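## Task

A flat steel bar starts pinched between the thumb and index finger. Rotate it inside the grasp until its pose in the hand matches the two goal pictures, with the end that currently protrudes farther from the pinch pointing the way they show. Only this hand may touch it (the wrist camera, its bracket and the arm's final link count as the hand); if the bar touches anything else or leaves the hand, the task fails. To finish, keep it motionless briefly with no hand motor showing "moving", then declare you are done. At that moment the grip must be firm enough that the bar stays in place however the hand is later turned or moved, or the task fails.

## Robot and tools

Robot: a single arm with one right hand. The hand has six motors, always listed in this order: little, ring, middle, index, thumb_bend, thumb_turn. The only camera is cam_wrist (672x504 pixels), mounted on the wrist.

Frames. All poses, targets and offsets use the arm's base frame. In the scene frame the origin sits on the table below the base, +z is up and +y is to the left when facing +x; the base is nearly level there. The hand point is fixed to the palm, 0.05 m in front of it, where the index pad meets the thumb tip in a pinch. Its +z runs along the straightened fingers, +y points out of the palm, +x runs across the palm away from the thumb. Straight fingers extend 0.06 to 0.07 m past it along +z. A wrist bracket on the little-finger side can strike things.

A row is 14 numbers, each in [-1, 1]:
1-3: dx, dy, dz, an offset of the hand point along the base axes; 1.0 = 0.6 m.
4-6: rx, ry, rz, one rotation vector, also an offset, turning about the Hand target's position; 1.0 = 180 degrees.
7-12: little, ring, middle, index, thumb_bend, thumb_turn as absolute targets. Fingers and thumb_bend: -1 straight/open, +1 fully curled/bent. thumb_turn: -1 beside the palm, +1 across in front of it. A typical pinch is index +0.22, thumb_bend +0.75, thumb_turn +0.57.
13: force_limit, the fingertip load where a closing motor halts, linear from about 0 N at -1 to 10 N at +1 (thumb motors up to 15 N).
14: speed, linear from nearly still at -1 to full at +1 (whole travel in 0.6 s).
All offsets are counted from the Hand target as it stood when the action or move began, not from the previous row, so sending the same offset twice moves twice as far. All zeros in the pose part means stay; a 0 in the hand part is a real command, so to leave the hand alone repeat the exact last six targets, force_limit and speed.

Tools:
execute_actions(actions, cameras): actions is a list of actions; each action is a list of up to 15 rows, one per 1/30 s step; if shorter, its last row repeats to fill 15 steps. An empty list just returns the state. cameras selects images: omitted/null/["all"] gives all, [] gives none, an unknown name invalidates the call.
move(target, speed, blend, blocking, cameras): target is one row or a list of up to 15 rows, every one an offset from the same starting Hand target. speed is path top speed in m/s, 0.002 to 0.5 (default 0.25), with turning capped at twice that in rad/s; one value or one per target. blend in metres rounds corners in a list (0 stops at each). blocking=false returns after about 0.5 s while the move continues. Hand numbers in the first row go out at the start; later rows' hand numbers are sent on arrival, after the arm stops. The result adds a move: line: done (within 10 mm and 2 degrees, at rest), off_target, moving, held or fault, plus limits such as paced (pose clipped) or held (steps withheld). Neither done nor off_target proves there was no contact.
wait(seconds 0 to 10): let time pass holding the last command.
stop(): brake a running move.
zoom_image(camera "cam_wrist", region [x0, y0, x1, y1] pixels, top-left origin, at most 504x504): closer look at the latest image.
show_instructions(): shows the goal pictures again.
finished_scene(scene): integer, the current scene's number; ends it irreversibly. Call it once the goal holds.

Control notes. Each step, the commanded pose is clipped to 70 mm and 16 degrees from the measured hand point; the Hand target line shows the clipped command, and later offsets count from it. The hand often rests short of it; resend the gap as an offset. Moves along the fingers' axis end noticeably off. Avoid paths near the arm's base, which can flip the shoulder posture.

Hand behaviour. A motor starts only when its target changes by at least 0.01. It runs until it reaches the target or its load hits force_limit, then locks; a blocked motor keeps pushing (reading moving) then reads stalled. To squeeze harder, raise force_limit and send a more-closed target than hand_measured; to loosen, send a target more open than hand_measured. Fast closing overshoots the force limit, so use speed -0.9 or lower for gentle contact.

Result lines: end_effector_position (m) and end_effector_quat_wxyz, Hand target, joint positions, velocities ("within noise" means still) and torques; hand_measured (positions on the target scale), hand_stopped_by (moving, target, force, stalled, fault), hand_load_n (fingertip load, positive when pushed open; near 0 usually means the grip is lost), hand_force_limit, hand_speed. Call results after actions may list end_effector_position at some steps. MOTOR HOT warns of heating; an over-temperature fault folds the arm and ends useful control.

Avoid: letting the bar touch the table or anything outside the hand, dropping it, releasing it while it moves, fast swings, hard hits, excessive finger force or twisting loads, and long stretched holds that heat motors. Before finishing, confirm every hand motor is no longer moving and the loads show a secure grip.

Each tool is called after "Request:" as name([rows], argument=value, ...), one row to a line, values as JSON.

Reference images:

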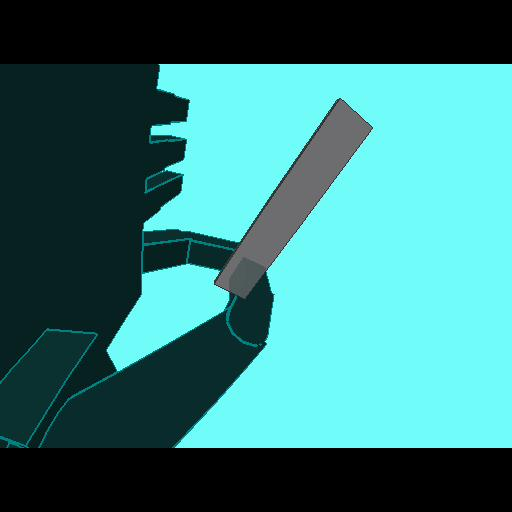

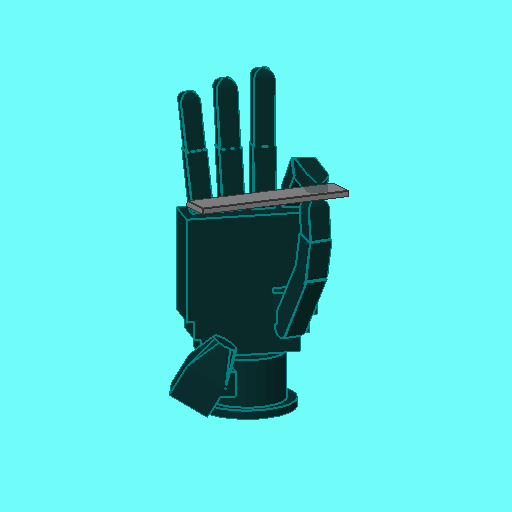

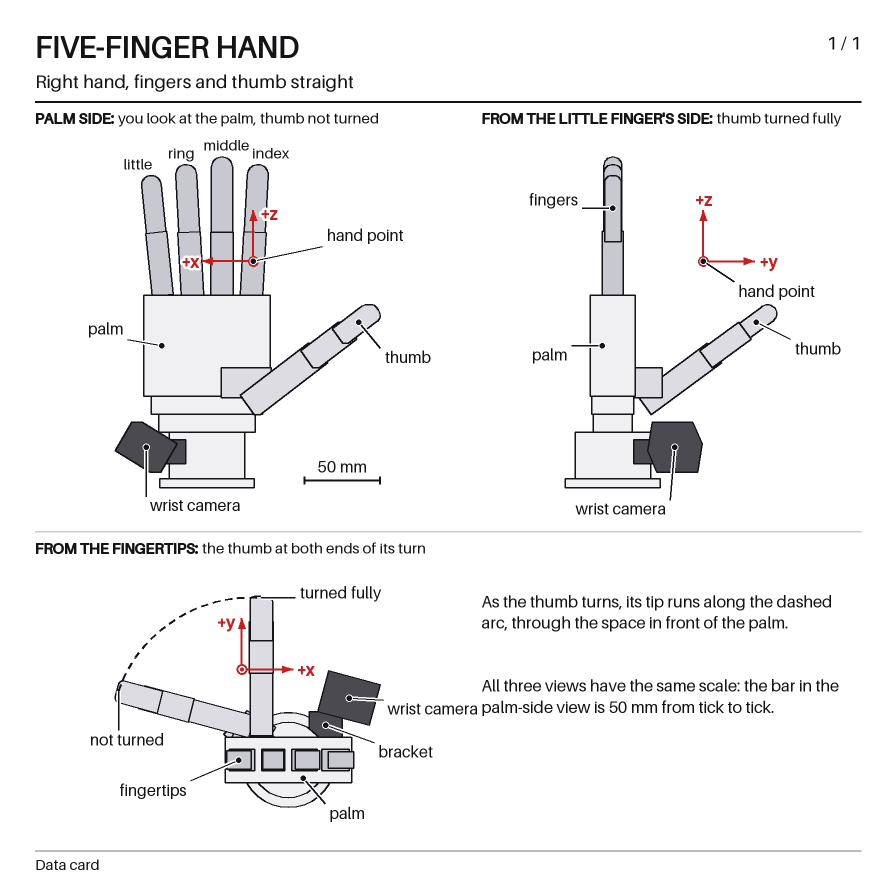

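## Session

Request:
execute_actions(actions=[])

Scene clock: 0.00 s.
end_effector_position=(+0.3452, +0.0015, +0.3007) hand_measured=(-1.000, -1.000, -1.000, +0.168, +0.750, +0.570) hand_load_n=(+0.0, +0.0, +0.0, +7.5, +0.5, +0.0) hand_stopped_by=(target, target, target, target, target, target) hand_force_limit=0.00 hand_speed=-0.80 end_effector_quat_wxyz=(+0.500, -0.492, +0.509, -0.498)
Joint positions: [-0.196 0.773 0.765 0.005 -0.182 0.018]
Joint velocities: within noise
Joint torques (N m): no reading
Heat: 26 °C.
Hand target: +0.3450, +0.0015, +0.3001; +0.500, -0.493, +0.509, -0.498

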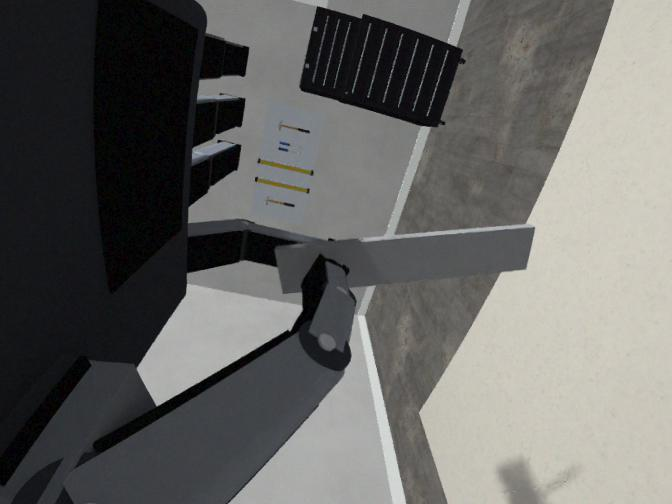

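Request:
move(target=[0,0,0,0.4167,0,0,-1,-1,-1,0.168,0.75,0.57,0,-0.8], speed=0.3)

Request:
execute_actions([
  [[0,0,0,0,0,0,-1,-1,-1,0.14,0.75,0.57,0,-1],[0,0,0,0,0,0,-1,-1,-1,0.166,0.75,0.57,0,-0.99]],
])

Scene clock: 26.63 s.
end_effector_position=(+0.3447, +0.0005, +0.3027) hand_measured=(-1.000, -1.000, -1.000, +0.168, +0.750, +0.570) hand_load_n=(+0.0, +0.0, +0.0, +7.0, +2.0, -1.0) hand_stopped_by=(target, target, target, target, target, target) hand_force_limit=0.00 hand_speed=-0.80 end_effector_quat_wxyz=(+0.694, -0.088, +0.709, -0.091)
Joint positions: [-0.427 0.793 0.501 0.271 -0.42 1.308]
Joint velocities: within noise
Joint torques (N m): [0.06 -0.06 5.76 1.66 -0.07 0.16]
Heat: 29 °C.
Hand target: +0.3450, +0.0014, +0.3001; +0.697, -0.086, +0.707, -0.085
Off the commanded pose: 0.003 m, 1 deg.
move: done

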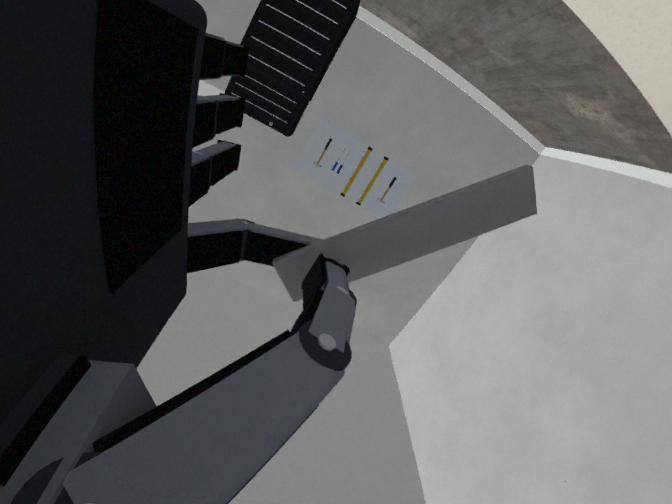

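Scene clock: 27.33 s.
end_effector_position=(+0.3447, +0.0005, +0.3027) hand_measured=(-1.000, -1.000, -1.000, +0.166, +0.750, +0.570) hand_load_n=(+0.0, +0.0, +0.0, +5.5, +1.5, -1.0) hand_stopped_by=(target, target, target, force, target, target) hand_force_limit=0.00 hand_speed=-0.99 end_effector_quat_wxyz=(+0.694, -0.088, +0.709, -0.091)
Joint positions: [-0.427 0.793 0.5 0.271 -0.42 1.309]
Joint velocities: within noise
Joint torques (N m): [0.03 0.03 5.71 1.66 -0.08 0.15]
Heat: 29 °C.
Hand target: +0.3450, +0.0014, +0.3001; +0.697, -0.086, +0.707, -0.085
Off the commanded pose: 0.003 m, 1 deg.
Step readings (end_effector_position):
0: (+0.3447, +0.0005, +0.3027)
1: (+0.3447, +0.0005, +0.3027)
2: (+0.3447, +0.0005, +0.3028)
4: (+0.3447, +0.0005, +0.3028)
8: (+0.3447, +0.0005, +0.3028)
15: (+0.3447, +0.0005, +0.3027)

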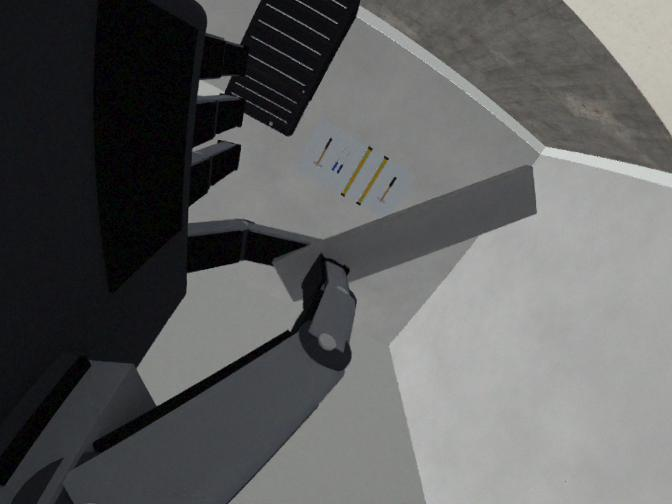

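Request:
execute_actions([
  [[0,0,0,0,0,0,-1,-1,-1,0.14,0.75,0.57,0,-1],[0,0,0,0,0,0,-1,-1,-1,0.165,0.75,0.57,0,-0.99]],
])

Request:
execute_actions([
  [[0,0,0,0,0,0,-1,-1,-1,0.14,0.75,0.57,0,-1],[0,0,0,0,0,0,-1,-1,-1,0.164,0.75,0.57,0,-0.99]],
])

Scene clock: 35.30 s.
end_effector_position=(+0.3447, +0.0005, +0.3028) hand_measured=(-1.000, -1.000, -1.000, +0.164, +0.750, +0.570) hand_load_n=(+0.0, +0.0, +0.0, +4.5, +1.0, -1.0) hand_stopped_by=(target, target, target, target, target, target) hand_force_limit=0.00 hand_speed=-0.99 end_effector_quat_wxyz=(+0.694, -0.088, +0.709, -0.091)
Joint positions: [-0.427 0.793 0.5 0.272 -0.42 1.309]
Joint velocities: within noise
Joint torques (N m): [0.03 -0.01 5.83 1.64 -0.06 0.14]
Heat: 30 °C.
Hand target: +0.3450, +0.0014, +0.3001; +0.697, -0.086, +0.707, -0.085
Off the commanded pose: 0.003 m, 1 deg.
Step readings (end_effector_position):
0: (+0.3447, +0.0005, +0.3028)
1: (+0.3447, +0.0005, +0.3028)
2: (+0.3447, +0.0005, +0.3028)
4: (+0.3447, +0.0005, +0.3028)
8: (+0.3447, +0.0005, +0.3028)
15: (+0.3447, +0.0005, +0.3028)

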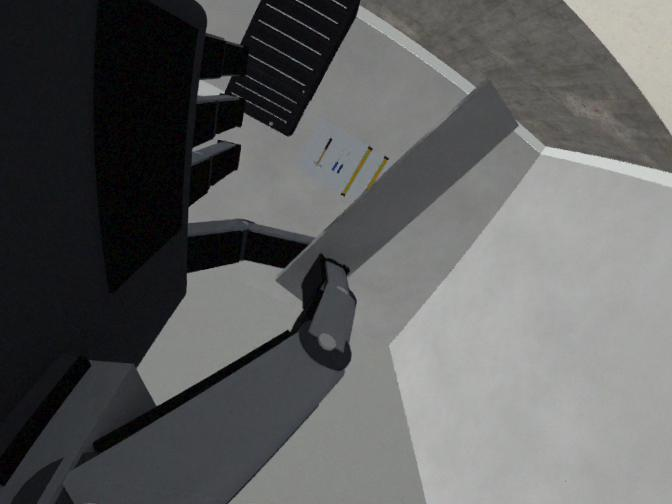

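Scene clock: 36.00 s.
end_effector_position=(+0.3447, +0.0005, +0.3028) hand_measured=(-1.000, -1.000, -1.000, +0.162, +0.750, +0.570) hand_load_n=(+0.0, +0.0, +0.0, +4.5, +1.0, -1.0) hand_stopped_by=(target, target, target, target, target, target) hand_force_limit=0.00 hand_speed=-0.99 end_effector_quat_wxyz=(+0.694, -0.088, +0.709, -0.091)
Joint positions: [-0.427 0.793 0.5 0.272 -0.42 1.309]
Joint velocities: within noise
Joint torques (N m): [0.03 -0.03 5.78 1.67 -0.08 0.14]
Heat: 30 °C.
Hand target: +0.3450, +0.0014, +0.3001; +0.697, -0.086, +0.707, -0.085
Off the commanded pose: 0.003 m, 1 deg.
Step readings (end_effector_position):
0: (+0.3447, +0.0005, +0.3028)
1: (+0.3447, +0.0005, +0.3028)
2: (+0.3447, +0.0005, +0.3028)
4: (+0.3447, +0.0005, +0.3028)
8: (+0.3447, +0.0005, +0.3028)
15: (+0.3447, +0.0005, +0.3028)

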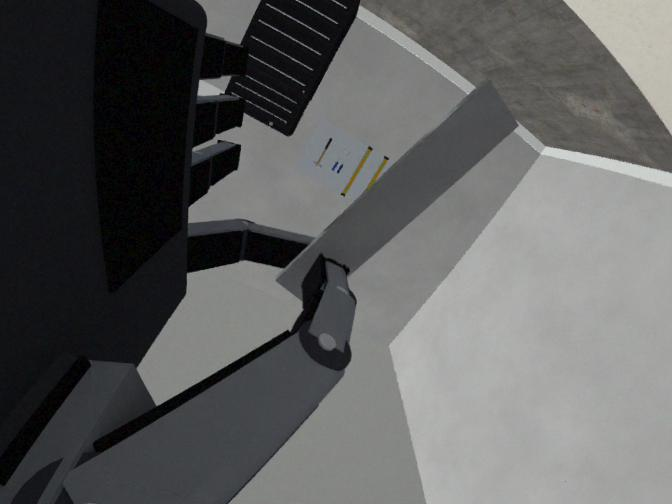

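Request:
move(target=[0,0,0,0.083,0,0,-1,-1,-1,0.164,0.75,0.57,0,-0.99], speed=0.2)

Scene clock: 44.63 s.
end_effector_position=(+0.3446, +0.0009, +0.3020) hand_measured=(-1.000, -1.000, -1.000, +0.162, +0.750, +0.570) hand_load_n=(+0.0, +0.0, +0.0, +4.5, +0.5, -1.5) hand_stopped_by=(target, target, target, target, target, target) hand_force_limit=0.00 hand_speed=-0.99 end_effector_quat_wxyz=(+0.699, +0.002, +0.715, +0.005)
Joint positions: [-0.402 0.793 0.434 0.335 -0.406 1.57]
Joint velocities: within noise
Joint torques (N m): [0.7 -0.14 5.79 1.72 0.12 0.17]
Heat: 30 °C.
Hand target: +0.3450, +0.0014, +0.3001; +0.702, +0.005, +0.712, +0.007
Off the commanded pose: 0.002 m, 1 deg.
move: done

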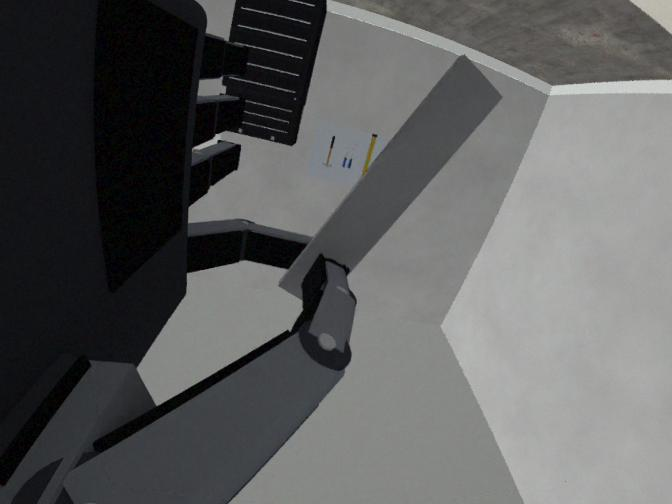

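Request:
move(target=[0,0,0,0.04,0,0,-1,-1,-1,0.164,0.75,0.57,0,-0.99], speed=0.2)

Scene clock: 49.90 s.
end_effector_position=(+0.3452, +0.0008, +0.3013) hand_measured=(-1.000, -1.000, -1.000, +0.162, +0.750, +0.570) hand_load_n=(+0.0, +0.0, +0.0, +4.5, +0.5, -1.0) hand_stopped_by=(target, target, target, target, target, target) hand_force_limit=0.00 hand_speed=-0.99 end_effector_quat_wxyz=(+0.697, +0.046, +0.714, +0.050)
Joint positions: [-0.377 0.793 0.404 0.364 -0.384 1.697]
Joint velocities: within noise
Joint torques (N m): [0.69 -0.27 5.72 1.69 0.11 0.14]
Heat: 31 °C.
Hand target: +0.3451, +0.0014, +0.3000; +0.700, +0.049, +0.710, +0.052
Off the commanded pose: 0.001 m, 1 deg.
move: done

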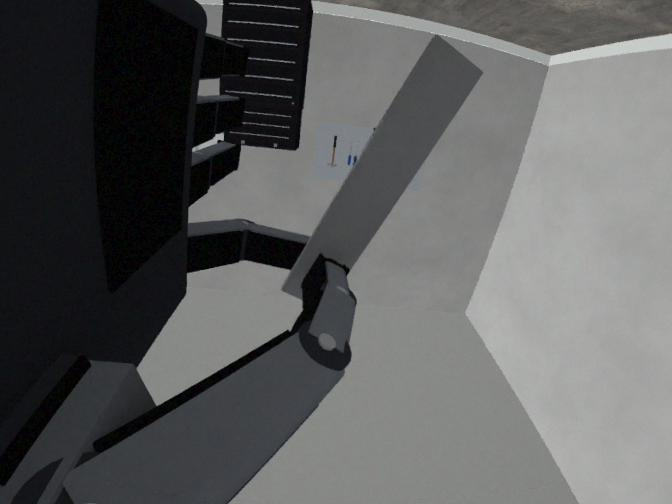

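Request:
move([
  [0,0,0,-0.2,0,0,-1,-1,-1,0.164,0.75,0.57,0,-0.99],
  [0,0,0,-0.2,0,0,-1,-1,-1,0.3,0.75,0.57,1,-0.95],
], speed=0.25)

Scene clock: 71.47 s.
end_effector_position=(+0.3447, +0.0023, +0.2920) hand_measured=(-1.000, -1.000, -1.000, +0.174, +0.750, +0.570) hand_load_n=(+0.0, +0.0, +0.0, +10.5, +1.5, -1.0) hand_stopped_by=(target, target, target, force, target, target) hand_force_limit=1.00 hand_speed=-0.95 end_effector_quat_wxyz=(+0.677, -0.167, +0.697, -0.167)
Joint positions: [-0.425 0.793 0.526 0.238 -0.418 1.082]
Joint velocities: within noise
Joint torques (N m): [-0.75 -0.13 8.75 1.37 -0.13 -0.02]
Heat: 32 °C.
Hand target: +0.3450, +0.0015, +0.3002; +0.681, -0.170, +0.691, -0.170
Off the commanded pose: 0.008 m, 1 deg.
move: done

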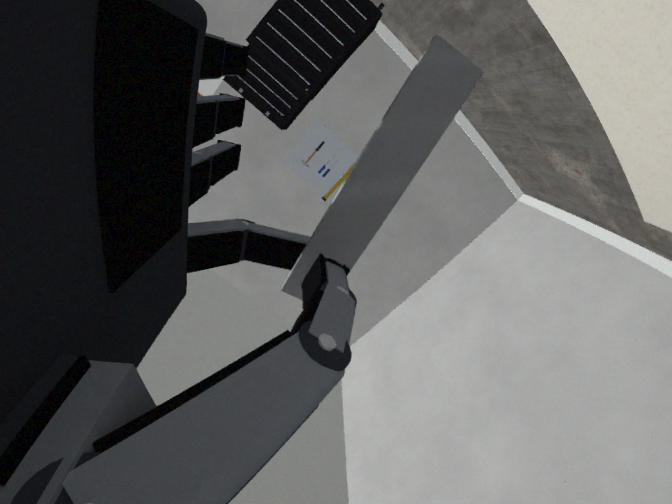

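Request:
execute_actions([
  [[0,0,0,0,0,0,-1,-1,-1,0.32,0.75,0.57,1,-0.93]],
])

Scene clock: 81.40 s.
end_effector_position=(+0.3447, +0.0023, +0.2920) hand_measured=(-1.000, -1.000, -1.000, +0.174, +0.750, +0.570) hand_load_n=(+0.0, +0.0, +0.0, +10.5, +1.0, -1.5) hand_stopped_by=(target, target, target, force, target, target) hand_force_limit=1.00 hand_speed=-0.93 end_effector_quat_wxyz=(+0.677, -0.167, +0.697, -0.167)
Joint positions: [-0.425 0.793 0.526 0.238 -0.418 1.082]
Joint velocities: within noise
Joint torques (N m): [-0.66 -0.09 8.75 1.37 -0.11 -0.01]
Heat: 32 °C.
Hand target: +0.3450, +0.0015, +0.3002; +0.681, -0.170, +0.691, -0.170
Off the commanded pose: 0.008 m, 1 deg.
Step readings (end_effector_position):
0: (+0.3447, +0.0023, +0.2920)
1: (+0.3447, +0.0023, +0.2920)
2: (+0.3447, +0.0023, +0.2920)
4: (+0.3447, +0.0023, +0.2920)
8: (+0.3447, +0.0023, +0.2920)
15: (+0.3447, +0.0023, +0.2920)

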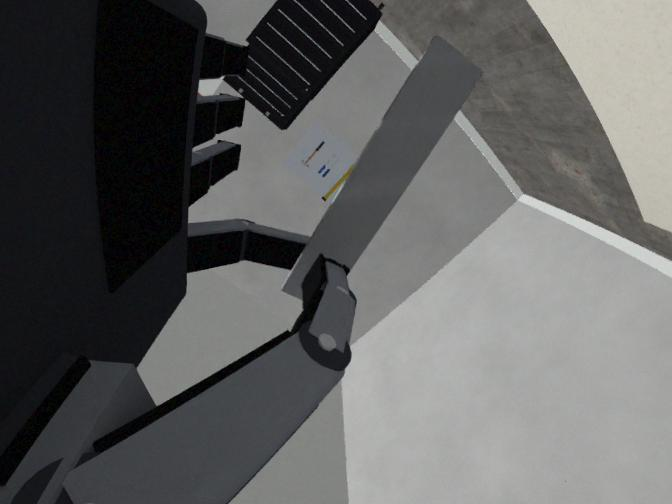

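Request:
execute_actions([
  [[0,0,0,0,0,0,-1,-1,-1,0.171,0.75,0.57,1,-0.97],[0,0,0,0,0,0,-1,-1,-1,0.171,0.75,0.57,1,-0.97],[0,0,0,0,0,0,-1,-1,-1,0.171,0.75,0.57,1,-0.97],[0,0,0,0,0,0,-1,-1,-1,0.171,0.75,0.57,1,-0.97],[0,0,0,0,0,0,-1,-1,-1,0.171,0.75,0.57,1,-0.97],[0,0,0,0,0,0,-1,-1,-1,0.171,0.75,0.57,1,-0.97],[0,0,0,0,0,0,-1,-1,-1,0.32,0.75,0.57,1,-0.88]],
])

Scene clock: 97.20 s.
end_effector_position=(+0.3447, +0.0023, +0.2919) hand_measured=(-1.000, -1.000, -1.000, +0.172, +0.750, +0.570) hand_load_n=(+0.0, +0.0, +0.0, +10.0, +1.0, -1.0) hand_stopped_by=(target, target, target, force, target, target) hand_force_limit=1.00 hand_speed=-0.88 end_effector_quat_wxyz=(+0.677, -0.167, +0.697, -0.167)
Joint positions: [-0.425 0.793 0.526 0.237 -0.418 1.082]
Joint velocities: within noise
Joint torques (N m): [-0.7 -0.09 8.65 1.38 -0.12 -0.02]
Heat: 33 °C.
Hand target: +0.3450, +0.0015, +0.3001; +0.681, -0.170, +0.692, -0.170
Off the commanded pose: 0.008 m, 1 deg.
Step readings (end_effector_position):
0: (+0.3447, +0.0023, +0.2919)
1: (+0.3447, +0.0023, +0.2919)
2: (+0.3447, +0.0023, +0.2919)
4: (+0.3447, +0.0023, +0.2919)
8: (+0.3447, +0.0023, +0.2919)
15: (+0.3447, +0.0023, +0.2919)

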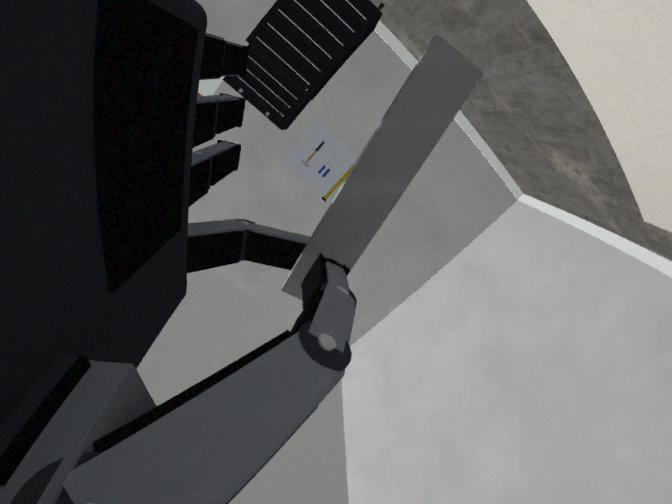

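Request:
execute_actions([
  [[0,0,0,0,0,0,-1,-1,-1,0.165,0.75,0.57,1,-0.97],[0,0,0,0,0,0,-1,-1,-1,0.165,0.75,0.57,1,-0.97],[0,0,0,0,0,0,-1,-1,-1,0.165,0.75,0.57,1,-0.97],[0,0,0,0,0,0,-1,-1,-1,0.165,0.75,0.57,1,-0.97],[0,0,0,0,0,0,-1,-1,-1,0.165,0.75,0.57,1,-0.97],[0,0,0,0,0,0,-1,-1,-1,0.165,0.75,0.57,1,-0.97],[0,0,0,0,0,0,-1,-1,-1,0.165,0.75,0.57,1,-0.97],[0,0,0,0,0,0,-1,-1,-1,0.34,0.75,0.57,1,-0.82]],
])

Scene clock: 124.23 s.
end_effector_position=(+0.3447, +0.0023, +0.2919) hand_measured=(-1.000, -1.000, -1.000, +0.172, +0.750, +0.570) hand_load_n=(+0.0, +0.0, +0.0, +9.5, +1.0, -1.0) hand_stopped_by=(target, target, target, force, target, target) hand_force_limit=1.00 hand_speed=-0.82 end_effector_quat_wxyz=(+0.677, -0.167, +0.697, -0.167)
Joint positions: [-0.425 0.793 0.526 0.237 -0.418 1.082]
Joint velocities: within noise
Joint torques (N m): [-0.77 -0.14 8.68 1.36 -0.11 -0.04]
Heat: 33 °C.
Hand target: +0.3451, +0.0015, +0.3001; +0.681, -0.170, +0.692, -0.170
Off the commanded pose: 0.008 m, 1 deg.
Step readings (end_effector_position):
0: (+0.3447, +0.0023, +0.2919)
1: (+0.3447, +0.0023, +0.2919)
2: (+0.3447, +0.0023, +0.2919)
4: (+0.3447, +0.0023, +0.2919)
8: (+0.3447, +0.0023, +0.2919)
15: (+0.3447, +0.0023, +0.2919)

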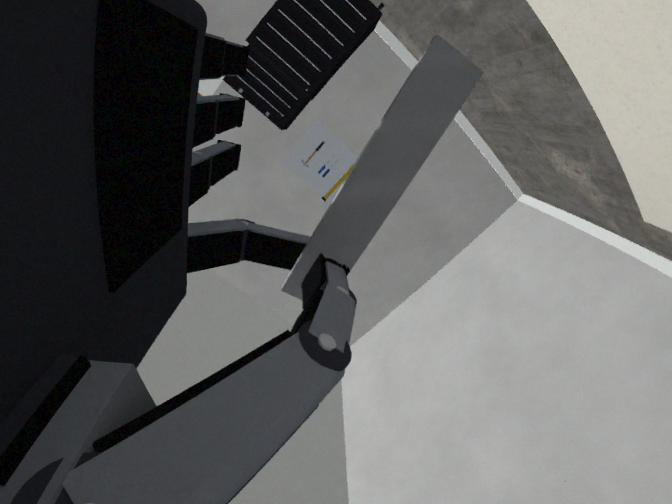

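Request:
execute_actions([
  [[0,0,0,0,0,0,-1,-1,-1,0.3,0.75,0.57,1,-0.98]],
  [[0,0,0,0,0,0,-1,-1,-1,0.3,0.76,0.57,1,-0.98]],
])

Scene clock: 135.47 s.
end_effector_position=(+0.3447, +0.0023, +0.2919) hand_measured=(-1.000, -1.000, -1.000, +0.172, +0.758, +0.570) hand_load_n=(+0.0, +0.0, +0.0, +9.5, +3.5, -1.0) hand_stopped_by=(target, target, target, force, target, target) hand_force_limit=1.00 hand_speed=-0.98 end_effector_quat_wxyz=(+0.677, -0.167, +0.697, -0.167)
Joint positions: [-0.425 0.793 0.526 0.237 -0.418 1.082]
Joint velocities: within noise
Joint torques (N m): [-0.68 -0.14 8.72 1.37 -0.12 -0.02]
Heat: 33 °C.
Hand target: +0.3451, +0.0015, +0.3002; +0.681, -0.170, +0.691, -0.170
Off the commanded pose: 0.008 m, 1 deg.
Step readings (end_effector_position):
0: (+0.3447, +0.0023, +0.2919)
1: (+0.3447, +0.0023, +0.2919)
2: (+0.3447, +0.0023, +0.2919)
4: (+0.3447, +0.0023, +0.2919)
8: (+0.3447, +0.0023, +0.2919)
15: (+0.3447, +0.0023, +0.2919)
16: (+0.3447, +0.0023, +0.2919)
17: (+0.3447, +0.0023, +0.2919)
19: (+0.3447, +0.0023, +0.2919)
23: (+0.3447, +0.0023, +0.2919)
30: (+0.3447, +0.0023, +0.2919)

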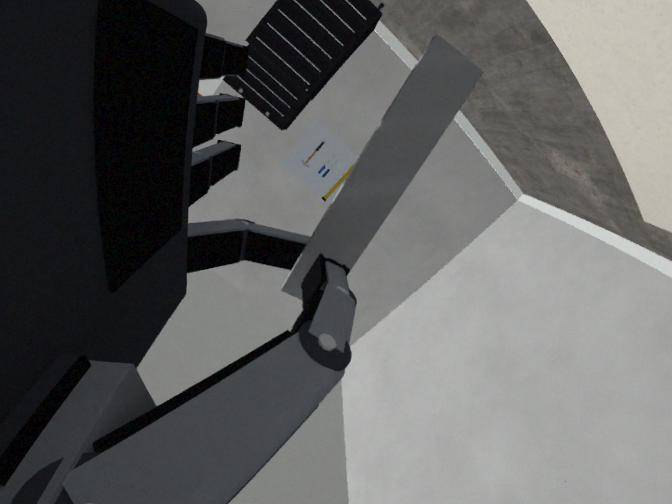

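Request:
execute_actions([
  [[0,0,0,0,0,0,-1,-1,-1,0.3,0.775,0.57,1,-0.97]],
])

Scene clock: 139.37 s.
end_effector_position=(+0.3447, +0.0023, +0.2919) hand_measured=(-1.000, -1.000, -1.000, +0.172, +0.770, +0.570) hand_load_n=(+0.0, +0.0, +0.0, +10.0, +6.5, -1.0) hand_stopped_by=(target, target, target, force, moving, target) hand_force_limit=1.00 hand_speed=-0.97 end_effector_quat_wxyz=(+0.677, -0.167, +0.697, -0.167)
Joint positions: [-0.425 0.793 0.526 0.237 -0.418 1.082]
Joint velocities: within noise
Joint torques (N m): [-0.73 -0.16 8.75 1.37 -0.12 -0.02]
Heat: 33 °C.
Hand target: +0.3451, +0.0015, +0.3002; +0.681, -0.170, +0.691, -0.170
Off the commanded pose: 0.008 m, 1 deg.
Step readings (end_effector_position):
0: (+0.3447, +0.0023, +0.2919)
1: (+0.3447, +0.0023, +0.2919)
2: (+0.3447, +0.0023, +0.2919)
4: (+0.3447, +0.0023, +0.2919)
8: (+0.3447, +0.0023, +0.2919)
15: (+0.3447, +0.0023, +0.2919)

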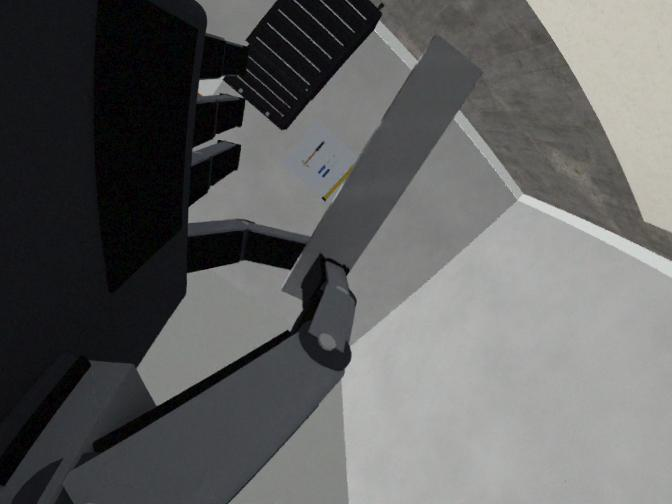

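Request:
execute_actions([
  [[0,0,0,0,0,0,-1,-1,-1,0.3,0.75,0.57,1,-0.97]],
  [[0,0,0,0,0,0,-1,-1,-1,0.32,0.75,0.57,1,-0.985]],
])

Request:
move(target=[0,0,0,-0.45,0,0,-1,-1,-1,0.32,0.75,0.57,1,-0.985], speed=0.3)

Scene clock: 153.70 s.
end_effector_position=(+0.3447, +0.0023, +0.2919) hand_measured=(-1.000, -1.000, -1.000, +0.172, +0.750, +0.570) hand_load_n=(+0.0, +0.0, +0.0, +9.0, +1.0, -1.0) hand_stopped_by=(target, target, target, force, target, target) hand_force_limit=1.00 hand_speed=-0.98 end_effector_quat_wxyz=(+0.677, -0.167, +0.697, -0.167)
Joint positions: [-0.425 0.793 0.526 0.237 -0.418 1.082]
Joint velocities: within noise
Joint torques (N m): [-0.69 -0.17 8.68 1.37 -0.11 -0.03]
Heat: 34 °C.
Hand target: +0.3451, +0.0015, +0.3002; +0.681, -0.170, +0.691, -0.170
Off the commanded pose: 0.008 m, 1 deg.
Step readings (end_effector_position):
0: (+0.3447, +0.0023, +0.2919)
1: (+0.3447, +0.0023, +0.2919)
2: (+0.3447, +0.0023, +0.2919)
4: (+0.3447, +0.0023, +0.2919)
8: (+0.3447, +0.0023, +0.2919)
15: (+0.3447, +0.0023, +0.2919)
16: (+0.3447, +0.0023, +0.2919)
17: (+0.3447, +0.0023, +0.2919)
19: (+0.3447, +0.0023, +0.2919)
23: (+0.3447, +0.0023, +0.2919)
30: (+0.3447, +0.0023, +0.2919)

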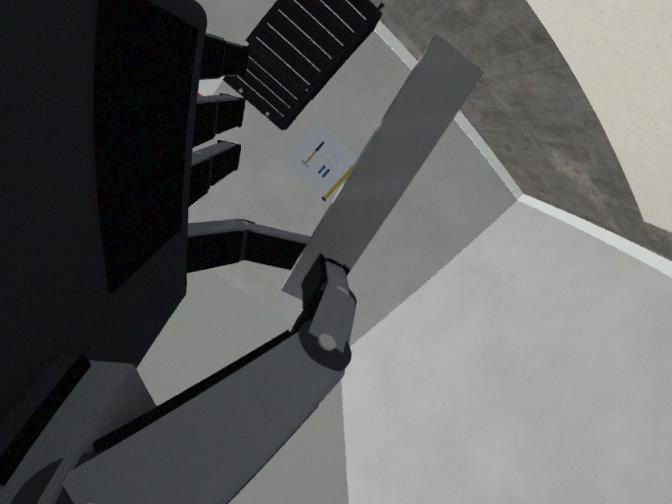

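Scene clock: 156.93 s.
end_effector_position=(+0.3461, +0.0013, +0.2872) hand_measured=(-1.000, -1.000, -1.000, +0.172, +0.748, +0.570) hand_load_n=(+0.0, +0.0, +0.0, +9.0, +4.0, +0.0) hand_stopped_by=(target, target, target, force, target, target) hand_force_limit=1.00 hand_speed=-0.98 end_effector_quat_wxyz=(-0.406, +0.578, -0.423, +0.568)
Joint positions: [-0.053 0.776 0.767 -0.018 -0.041 -0.319]
Joint velocities: within noise
Joint torques (N m): [0.68 -0.88 8.55 1.47 0.12 -0.13]
Heat: 34 °C.
Hand target: +0.3450, +0.0014, +0.3003; -0.408, +0.571, -0.415, +0.578
Off the commanded pose: 0.013 m, 2 deg.
move: off_target

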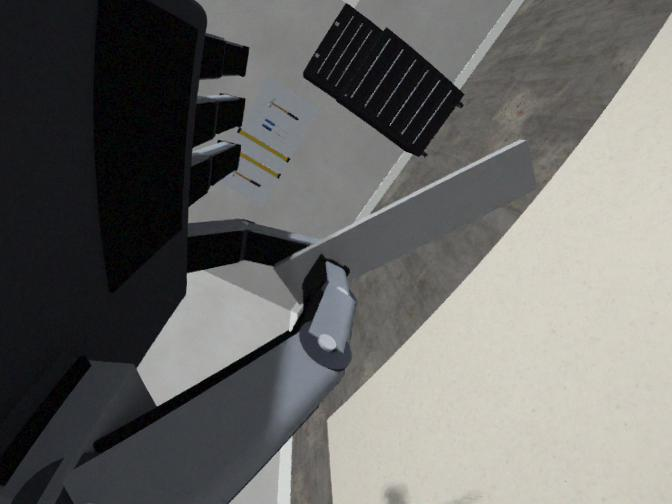

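Request:
move(target=[0,0,0,0.53,0,0,-1,-1,-1,0.32,0.75,0.57,1,-0.985], speed=0.3)

Request:
execute_actions([
  [[0,0,0,0,0,0,-1,-1,-1,0.165,0.75,0.57,0,-0.99]],
])

Scene clock: 203.53 s.
end_effector_position=(+0.3447, +0.0004, +0.3027) hand_measured=(-1.000, -1.000, -1.000, +0.172, +0.748, +0.570) hand_load_n=(+0.0, +0.0, +0.0, +9.0, +3.5, -0.5) hand_stopped_by=(target, target, target, force, target, target) hand_force_limit=1.00 hand_speed=-0.98 end_effector_quat_wxyz=(+0.694, -0.085, +0.709, -0.088)
Joint positions: [-0.426 0.793 0.499 0.272 -0.419 1.317]
Joint velocities: within noise
Joint torques (N m): [0.17 -0.05 5.75 1.71 -0.07 0.14]
Heat: 33 °C.
Hand target: +0.3450, +0.0015, +0.3001; +0.697, -0.083, +0.707, -0.082
Off the commanded pose: 0.003 m, 1 deg.
move: done

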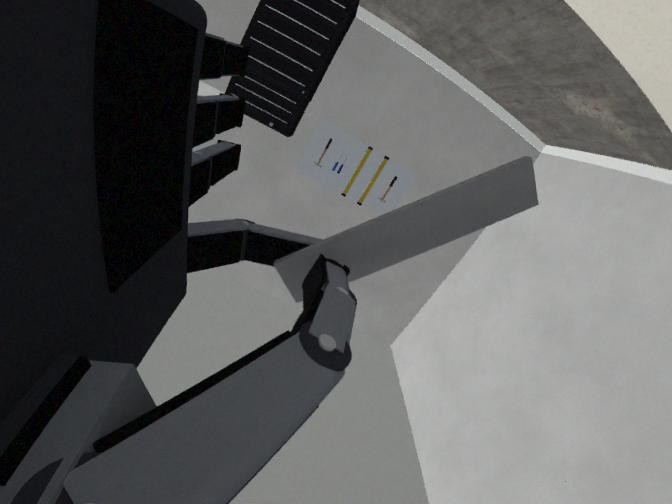

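Scene clock: 204.23 s.
end_effector_position=(+0.3447, +0.0004, +0.3028) hand_measured=(-1.000, -1.000, -1.000, +0.164, +0.748, +0.570) hand_load_n=(+0.0, +0.0, +0.0, +5.0, +1.0, -1.0) hand_stopped_by=(target, target, target, moving, target, target) hand_force_limit=0.00 hand_speed=-0.99 end_effector_quat_wxyz=(+0.695, -0.084, +0.709, -0.088)
Joint positions: [-0.426 0.793 0.498 0.273 -0.419 1.318]
Joint velocities: within noise
Joint torques (N m): [0.14 -0.09 5.82 1.65 -0.07 0.14]
Heat: 33 °C.
Hand target: +0.3450, +0.0015, +0.3001; +0.697, -0.083, +0.708, -0.082
Off the commanded pose: 0.003 m, 1 deg.
Step readings (end_effector_position):
0: (+0.3447, +0.0004, +0.3027)
1: (+0.3447, +0.0004, +0.3028)
2: (+0.3447, +0.0004, +0.3028)
4: (+0.3447, +0.0004, +0.3028)
8: (+0.3447, +0.0004, +0.3028)
15: (+0.3447, +0.0004, +0.3028)

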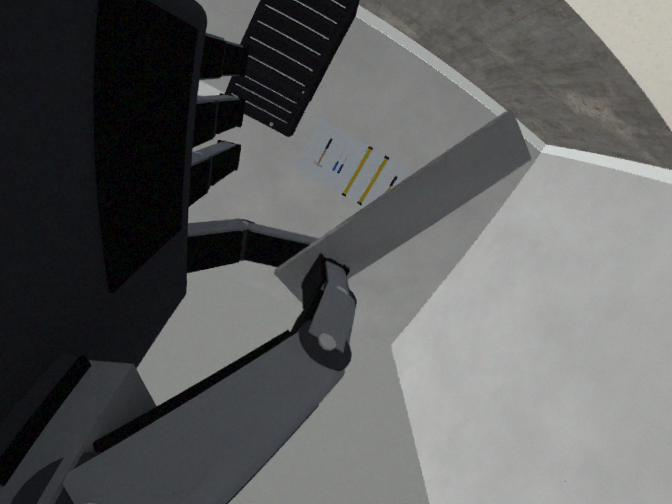

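Request:
execute_actions([
  [[0,0,0,0,0,0,-1,-1,-1,0.14,0.75,0.57,0,-1],[0,0,0,0,0,0,-1,-1,-1,0.163,0.75,0.57,0,-0.99]],
])

Scene clock: 211.17 s.
end_effector_position=(+0.3447, +0.0004, +0.3029) hand_measured=(-1.000, -1.000, -1.000, +0.162, +0.748, +0.570) hand_load_n=(+0.0, +0.0, +0.0, +3.5, +1.0, -1.0) hand_stopped_by=(target, target, target, target, target, target) hand_force_limit=0.00 hand_speed=-0.99 end_effector_quat_wxyz=(+0.695, -0.084, +0.709, -0.088)
Joint positions: [-0.426 0.793 0.498 0.274 -0.419 1.318]
Joint velocities: within noise
Joint torques (N m): [0.13 -0.02 5.83 1.65 -0.06 0.14]
Heat: 34 °C.
Hand target: +0.3450, +0.0015, +0.3002; +0.697, -0.083, +0.707, -0.082
Off the commanded pose: 0.003 m, 1 deg.
Step readings (end_effector_position):
0: (+0.3447, +0.0004, +0.3029)
1: (+0.3447, +0.0004, +0.3029)
2: (+0.3447, +0.0004, +0.3029)
4: (+0.3447, +0.0004, +0.3029)
8: (+0.3447, +0.0004, +0.3029)
15: (+0.3447, +0.0004, +0.3029)

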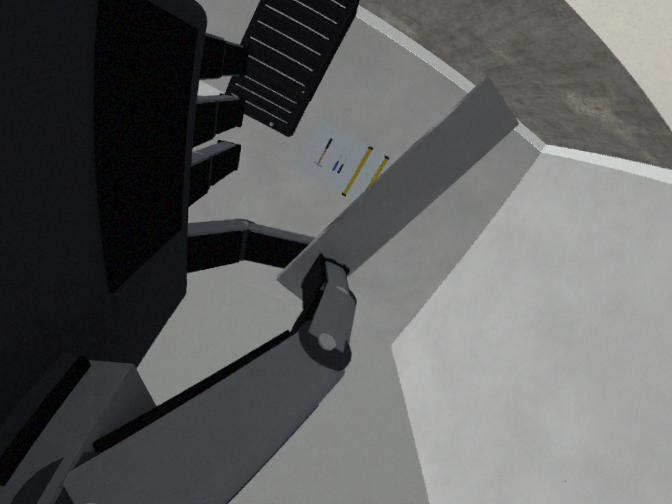

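Request:
move(target=[0,0,0,0.113,0,0,-1,-1,-1,0.163,0.75,0.57,0,-0.99], speed=0.2)

Scene clock: 218.63 s.
end_effector_position=(+0.3451, +0.0009, +0.3014) hand_measured=(-1.000, -1.000, -1.000, +0.162, +0.750, +0.570) hand_load_n=(+0.0, +0.0, +0.0, +4.0, +0.5, -1.0) hand_stopped_by=(target, target, target, target, target, target) hand_force_limit=0.00 hand_speed=-0.99 end_effector_quat_wxyz=(+0.697, +0.038, +0.714, +0.042)
Joint positions: [-0.381 0.793 0.409 0.358 -0.387 1.675]
Joint velocities: within noise
Joint torques (N m): [0.75 -0.23 5.76 1.66 0.11 0.17]
Heat: 34 °C.
Hand target: +0.3451, +0.0014, +0.3000; +0.701, +0.042, +0.711, +0.044
Off the commanded pose: 0.001 m, 1 deg.
move: done

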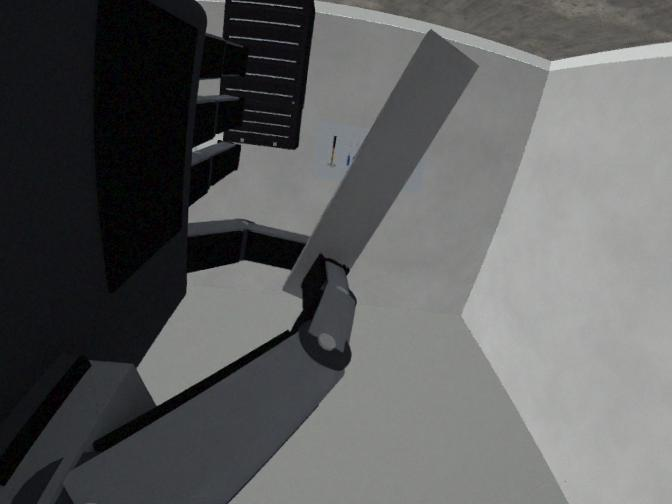

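Request:
move(target=[0,0,0,-0.38,0,0,-1,-1,-1,0.163,0.75,0.57,0,-0.99], speed=0.25)

Scene clock: 228.10 s.
end_effector_position=(+0.3457, +0.0005, +0.2880) hand_measured=(-1.000, -1.000, -1.000, +0.162, +0.748, +0.570) hand_load_n=(+0.0, +0.0, +0.0, +3.5, +2.0, -0.5) hand_stopped_by=(target, target, target, target, target, target) hand_force_limit=0.00 hand_speed=-0.99 end_effector_quat_wxyz=(+0.598, -0.360, +0.623, -0.354)
Joint positions: [-0.361 0.793 0.665 0.09 -0.351 0.499]
Joint velocities: within noise
Joint torques (N m): [0.65 -1.09 8.69 1.39 0.11 -0.06]
Heat: 34 °C.
Hand target: +0.3450, +0.0015, +0.3002; +0.603, -0.359, +0.612, -0.363
Off the commanded pose: 0.012 m, 2 deg.
move: off_target

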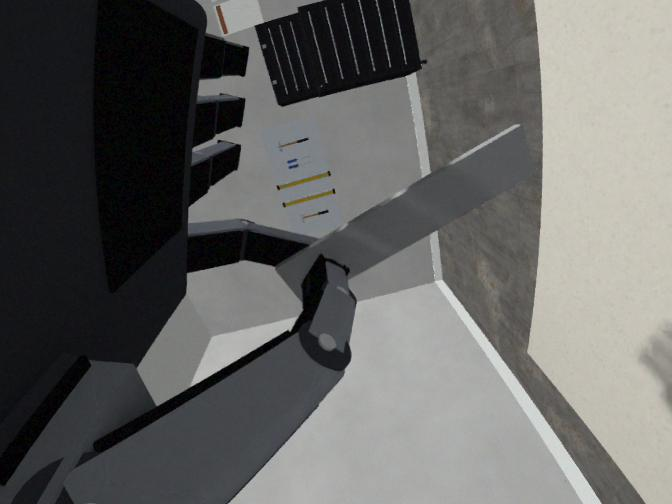

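Request:
move(target=[0,0,0,0.34,0,0,-1,-1,-1,0.163,0.75,0.57,0,-0.99], speed=0.25)

Scene clock: 246.20 s.
end_effector_position=(+0.3446, +0.0010, +0.3021) hand_measured=(-1.000, -1.000, -1.000, +0.162, +0.750, +0.570) hand_load_n=(+0.0, +0.0, +0.0, +4.0, +0.5, -1.0) hand_stopped_by=(target, target, target, target, target, target) hand_force_limit=0.00 hand_speed=-0.99 end_effector_quat_wxyz=(+0.699, -0.006, +0.715, -0.003)
Joint positions: [-0.404 0.793 0.44 0.329 -0.408 1.548]
Joint velocities: within noise
Joint torques (N m): [0.62 -0.13 5.65 1.65 0.09 0.12]
Heat: 34 °C.
Hand target: +0.3450, +0.0014, +0.3002; +0.702, -0.002, +0.712, -0.001
Off the commanded pose: 0.002 m, 1 deg.
move: done

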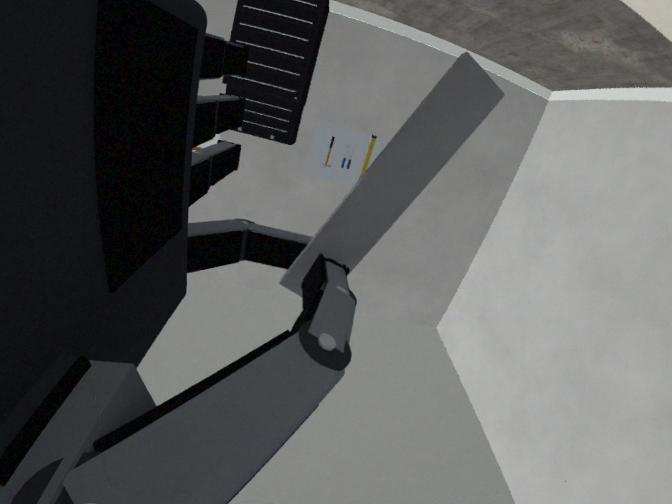

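Request:
move(target=[0,0,0,0.025,0,0,-1,-1,-1,0.163,0.75,0.57,0,-0.99], speed=0.25)

Scene clock: 253.40 s.
end_effector_position=(+0.3449, +0.0008, +0.3016) hand_measured=(-1.000, -1.000, -1.000, +0.162, +0.750, +0.570) hand_load_n=(+0.0, +0.0, +0.0, +3.5, +0.5, -1.0) hand_stopped_by=(target, target, target, target, target, target) hand_force_limit=0.00 hand_speed=-0.99 end_effector_quat_wxyz=(+0.698, +0.022, +0.715, +0.025)
Joint positions: [-0.39 0.793 0.42 0.347 -0.395 1.627]
Joint velocities: within noise
Joint torques (N m): [0.72 -0.24 5.74 1.66 0.09 0.15]
Heat: 34 °C.
Hand target: +0.3450, +0.0014, +0.3001; +0.702, +0.025, +0.712, +0.027
Off the commanded pose: 0.001 m, 1 deg.
move: done

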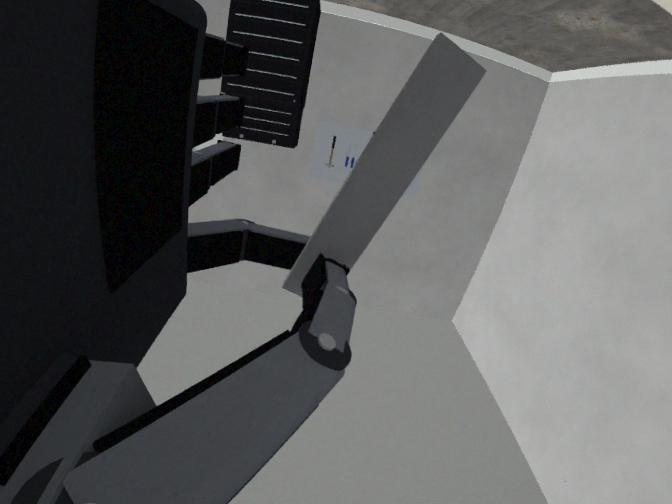

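Request:
move([
  [0,0,0,-0.17,0,0,-1,-1,-1,0.163,0.75,0.57,0,-0.99],
  [0,0,0,-0.17,0,0,-1,-1,-1,0.3,0.75,0.57,1,-0.97],
  [0,0,0,-0.17,0,0,-1,-1,-0.1,0.3,0.75,0.57,1,-0.4],
], speed=0.25)

Scene clock: 269.47 s.
end_effector_position=(+0.3446, +0.0026, +0.2917) hand_measured=(-1.000, -1.000, -0.100, +0.172, +0.750, +0.570) hand_load_n=(+0.0, +0.0, +0.0, +9.5, +1.0, -1.0) hand_stopped_by=(target, target, target, force, target, target) hand_force_limit=1.00 hand_speed=-0.40 end_effector_quat_wxyz=(+0.679, -0.158, +0.699, -0.158)
Joint positions: [-0.424 0.793 0.518 0.244 -0.417 1.107]
Joint velocities: within noise
Joint torques (N m): [-0.75 -0.13 8.69 1.37 -0.11 0]
Heat: 35 °C.
Hand target: +0.3450, +0.0015, +0.3001; +0.683, -0.161, +0.694, -0.162
Off the commanded pose: 0.008 m, 1 deg.
move: done

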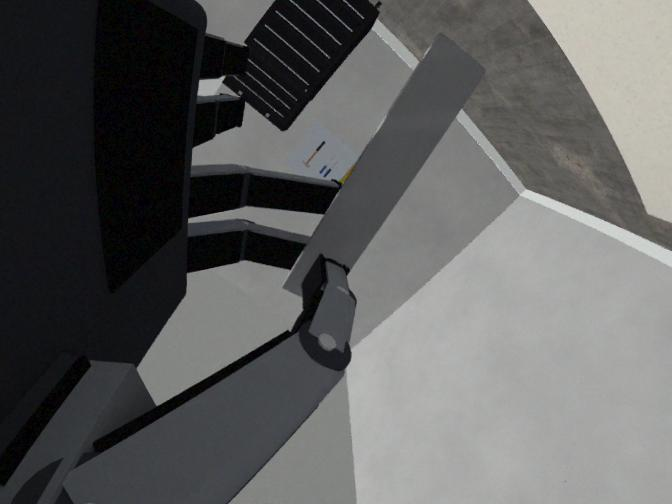

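Request:
move([
  [0,0,0,0,0,0,-1,-1,0.25,0.3,0.75,0.57,-0.6,-0.93],
])

Scene clock: 275.83 s.
end_effector_position=(+0.3446, +0.0026, +0.2917) hand_measured=(-1.000, -1.000, +0.160, +0.172, +0.748, +0.570) hand_load_n=(+0.0, +0.0, +2.0, +10.0, +2.5, +0.0) hand_stopped_by=(target, target, force, force, target, target) hand_force_limit=-0.60 hand_speed=-0.93 end_effector_quat_wxyz=(+0.679, -0.158, +0.699, -0.158)
Joint positions: [-0.424 0.793 0.518 0.244 -0.417 1.107]
Joint velocities: within noise
Joint torques (N m): [-0.76 -0.12 8.75 1.37 -0.13 -0.02]
Heat: 35 °C.
Hand target: +0.3450, +0.0015, +0.3000; +0.683, -0.161, +0.694, -0.162
Off the commanded pose: 0.009 m, 1 deg.
move: done

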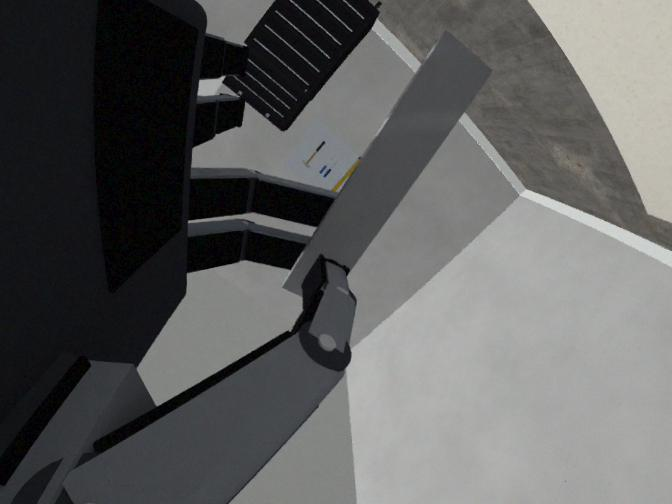

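Request:
move(target=[0,0,0,-0.46,0,0,-1,-1,0.25,0.3,0.75,0.57,-0.6,-0.93], speed=0.3)

Scene clock: 291.83 s.
end_effector_position=(+0.3461, +0.0014, +0.2870) hand_measured=(-1.000, -1.000, +0.160, +0.172, +0.748, +0.570) hand_load_n=(+0.0, +0.0, +2.0, +10.5, +2.0, +0.0) hand_stopped_by=(target, target, force, force, target, target) hand_force_limit=-0.60 hand_speed=-0.93 end_effector_quat_wxyz=(-0.404, +0.579, -0.422, +0.569)
Joint positions: [-0.049 0.775 0.765 -0.016 -0.038 -0.325]
Joint velocities: within noise
Joint torques (N m): [0.62 -0.98 8.5 1.47 0.1 -0.15]
Heat: 34 °C.
Hand target: +0.3450, +0.0015, +0.3001; -0.406, +0.572, -0.413, +0.580
Off the commanded pose: 0.013 m, 2 deg.
move: off_target

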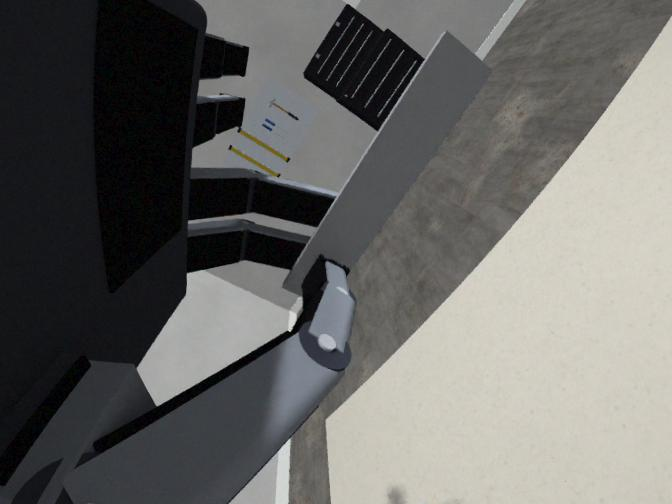

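Request:
move([
  [0,0,0,0.2,0,0,-1,-1,0.25,0.3,0.75,0.57,-0.6,-0.93],
  [0,0,0,0.2,0,0,-1,-1,0.27,0.3,0.75,0.57,-0.36,-0.96],
], speed=0.3)

Scene clock: 302.60 s.
end_effector_position=(+0.3434, +0.0024, +0.3015) hand_measured=(-1.000, -1.000, +0.164, +0.172, +0.748, +0.570) hand_load_n=(+0.0, +0.0, +3.5, +10.5, +2.5, +0.5) hand_stopped_by=(target, target, force, force, target, target) hand_force_limit=-0.36 hand_speed=-0.96 end_effector_quat_wxyz=(+0.559, -0.422, +0.575, -0.424)
Joint positions: [-0.287 0.775 0.74 0.018 -0.272 0.285]
Joint velocities: within noise
Joint torques (N m): [-0.81 0.05 5.68 1.73 -0.12 0.07]
Heat: 35 °C.
Hand target: +0.3450, +0.0014, +0.3002; +0.563, -0.419, +0.572, -0.424
Off the commanded pose: 0.002 m, 1 deg.
move: done

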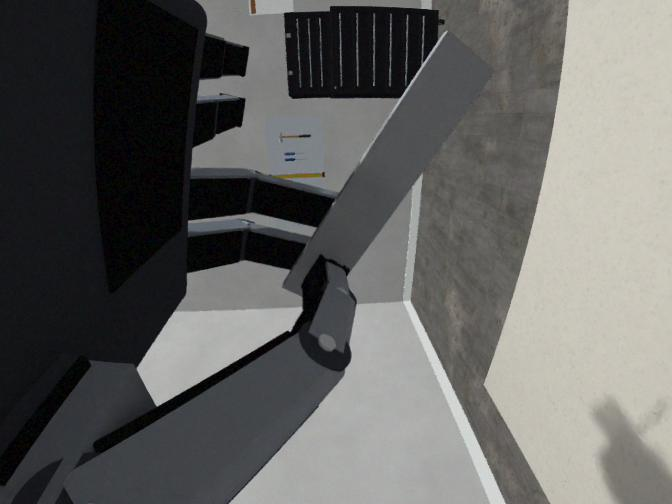

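Request:
finished_scene(scene=2)

The scene is finished: the task was done.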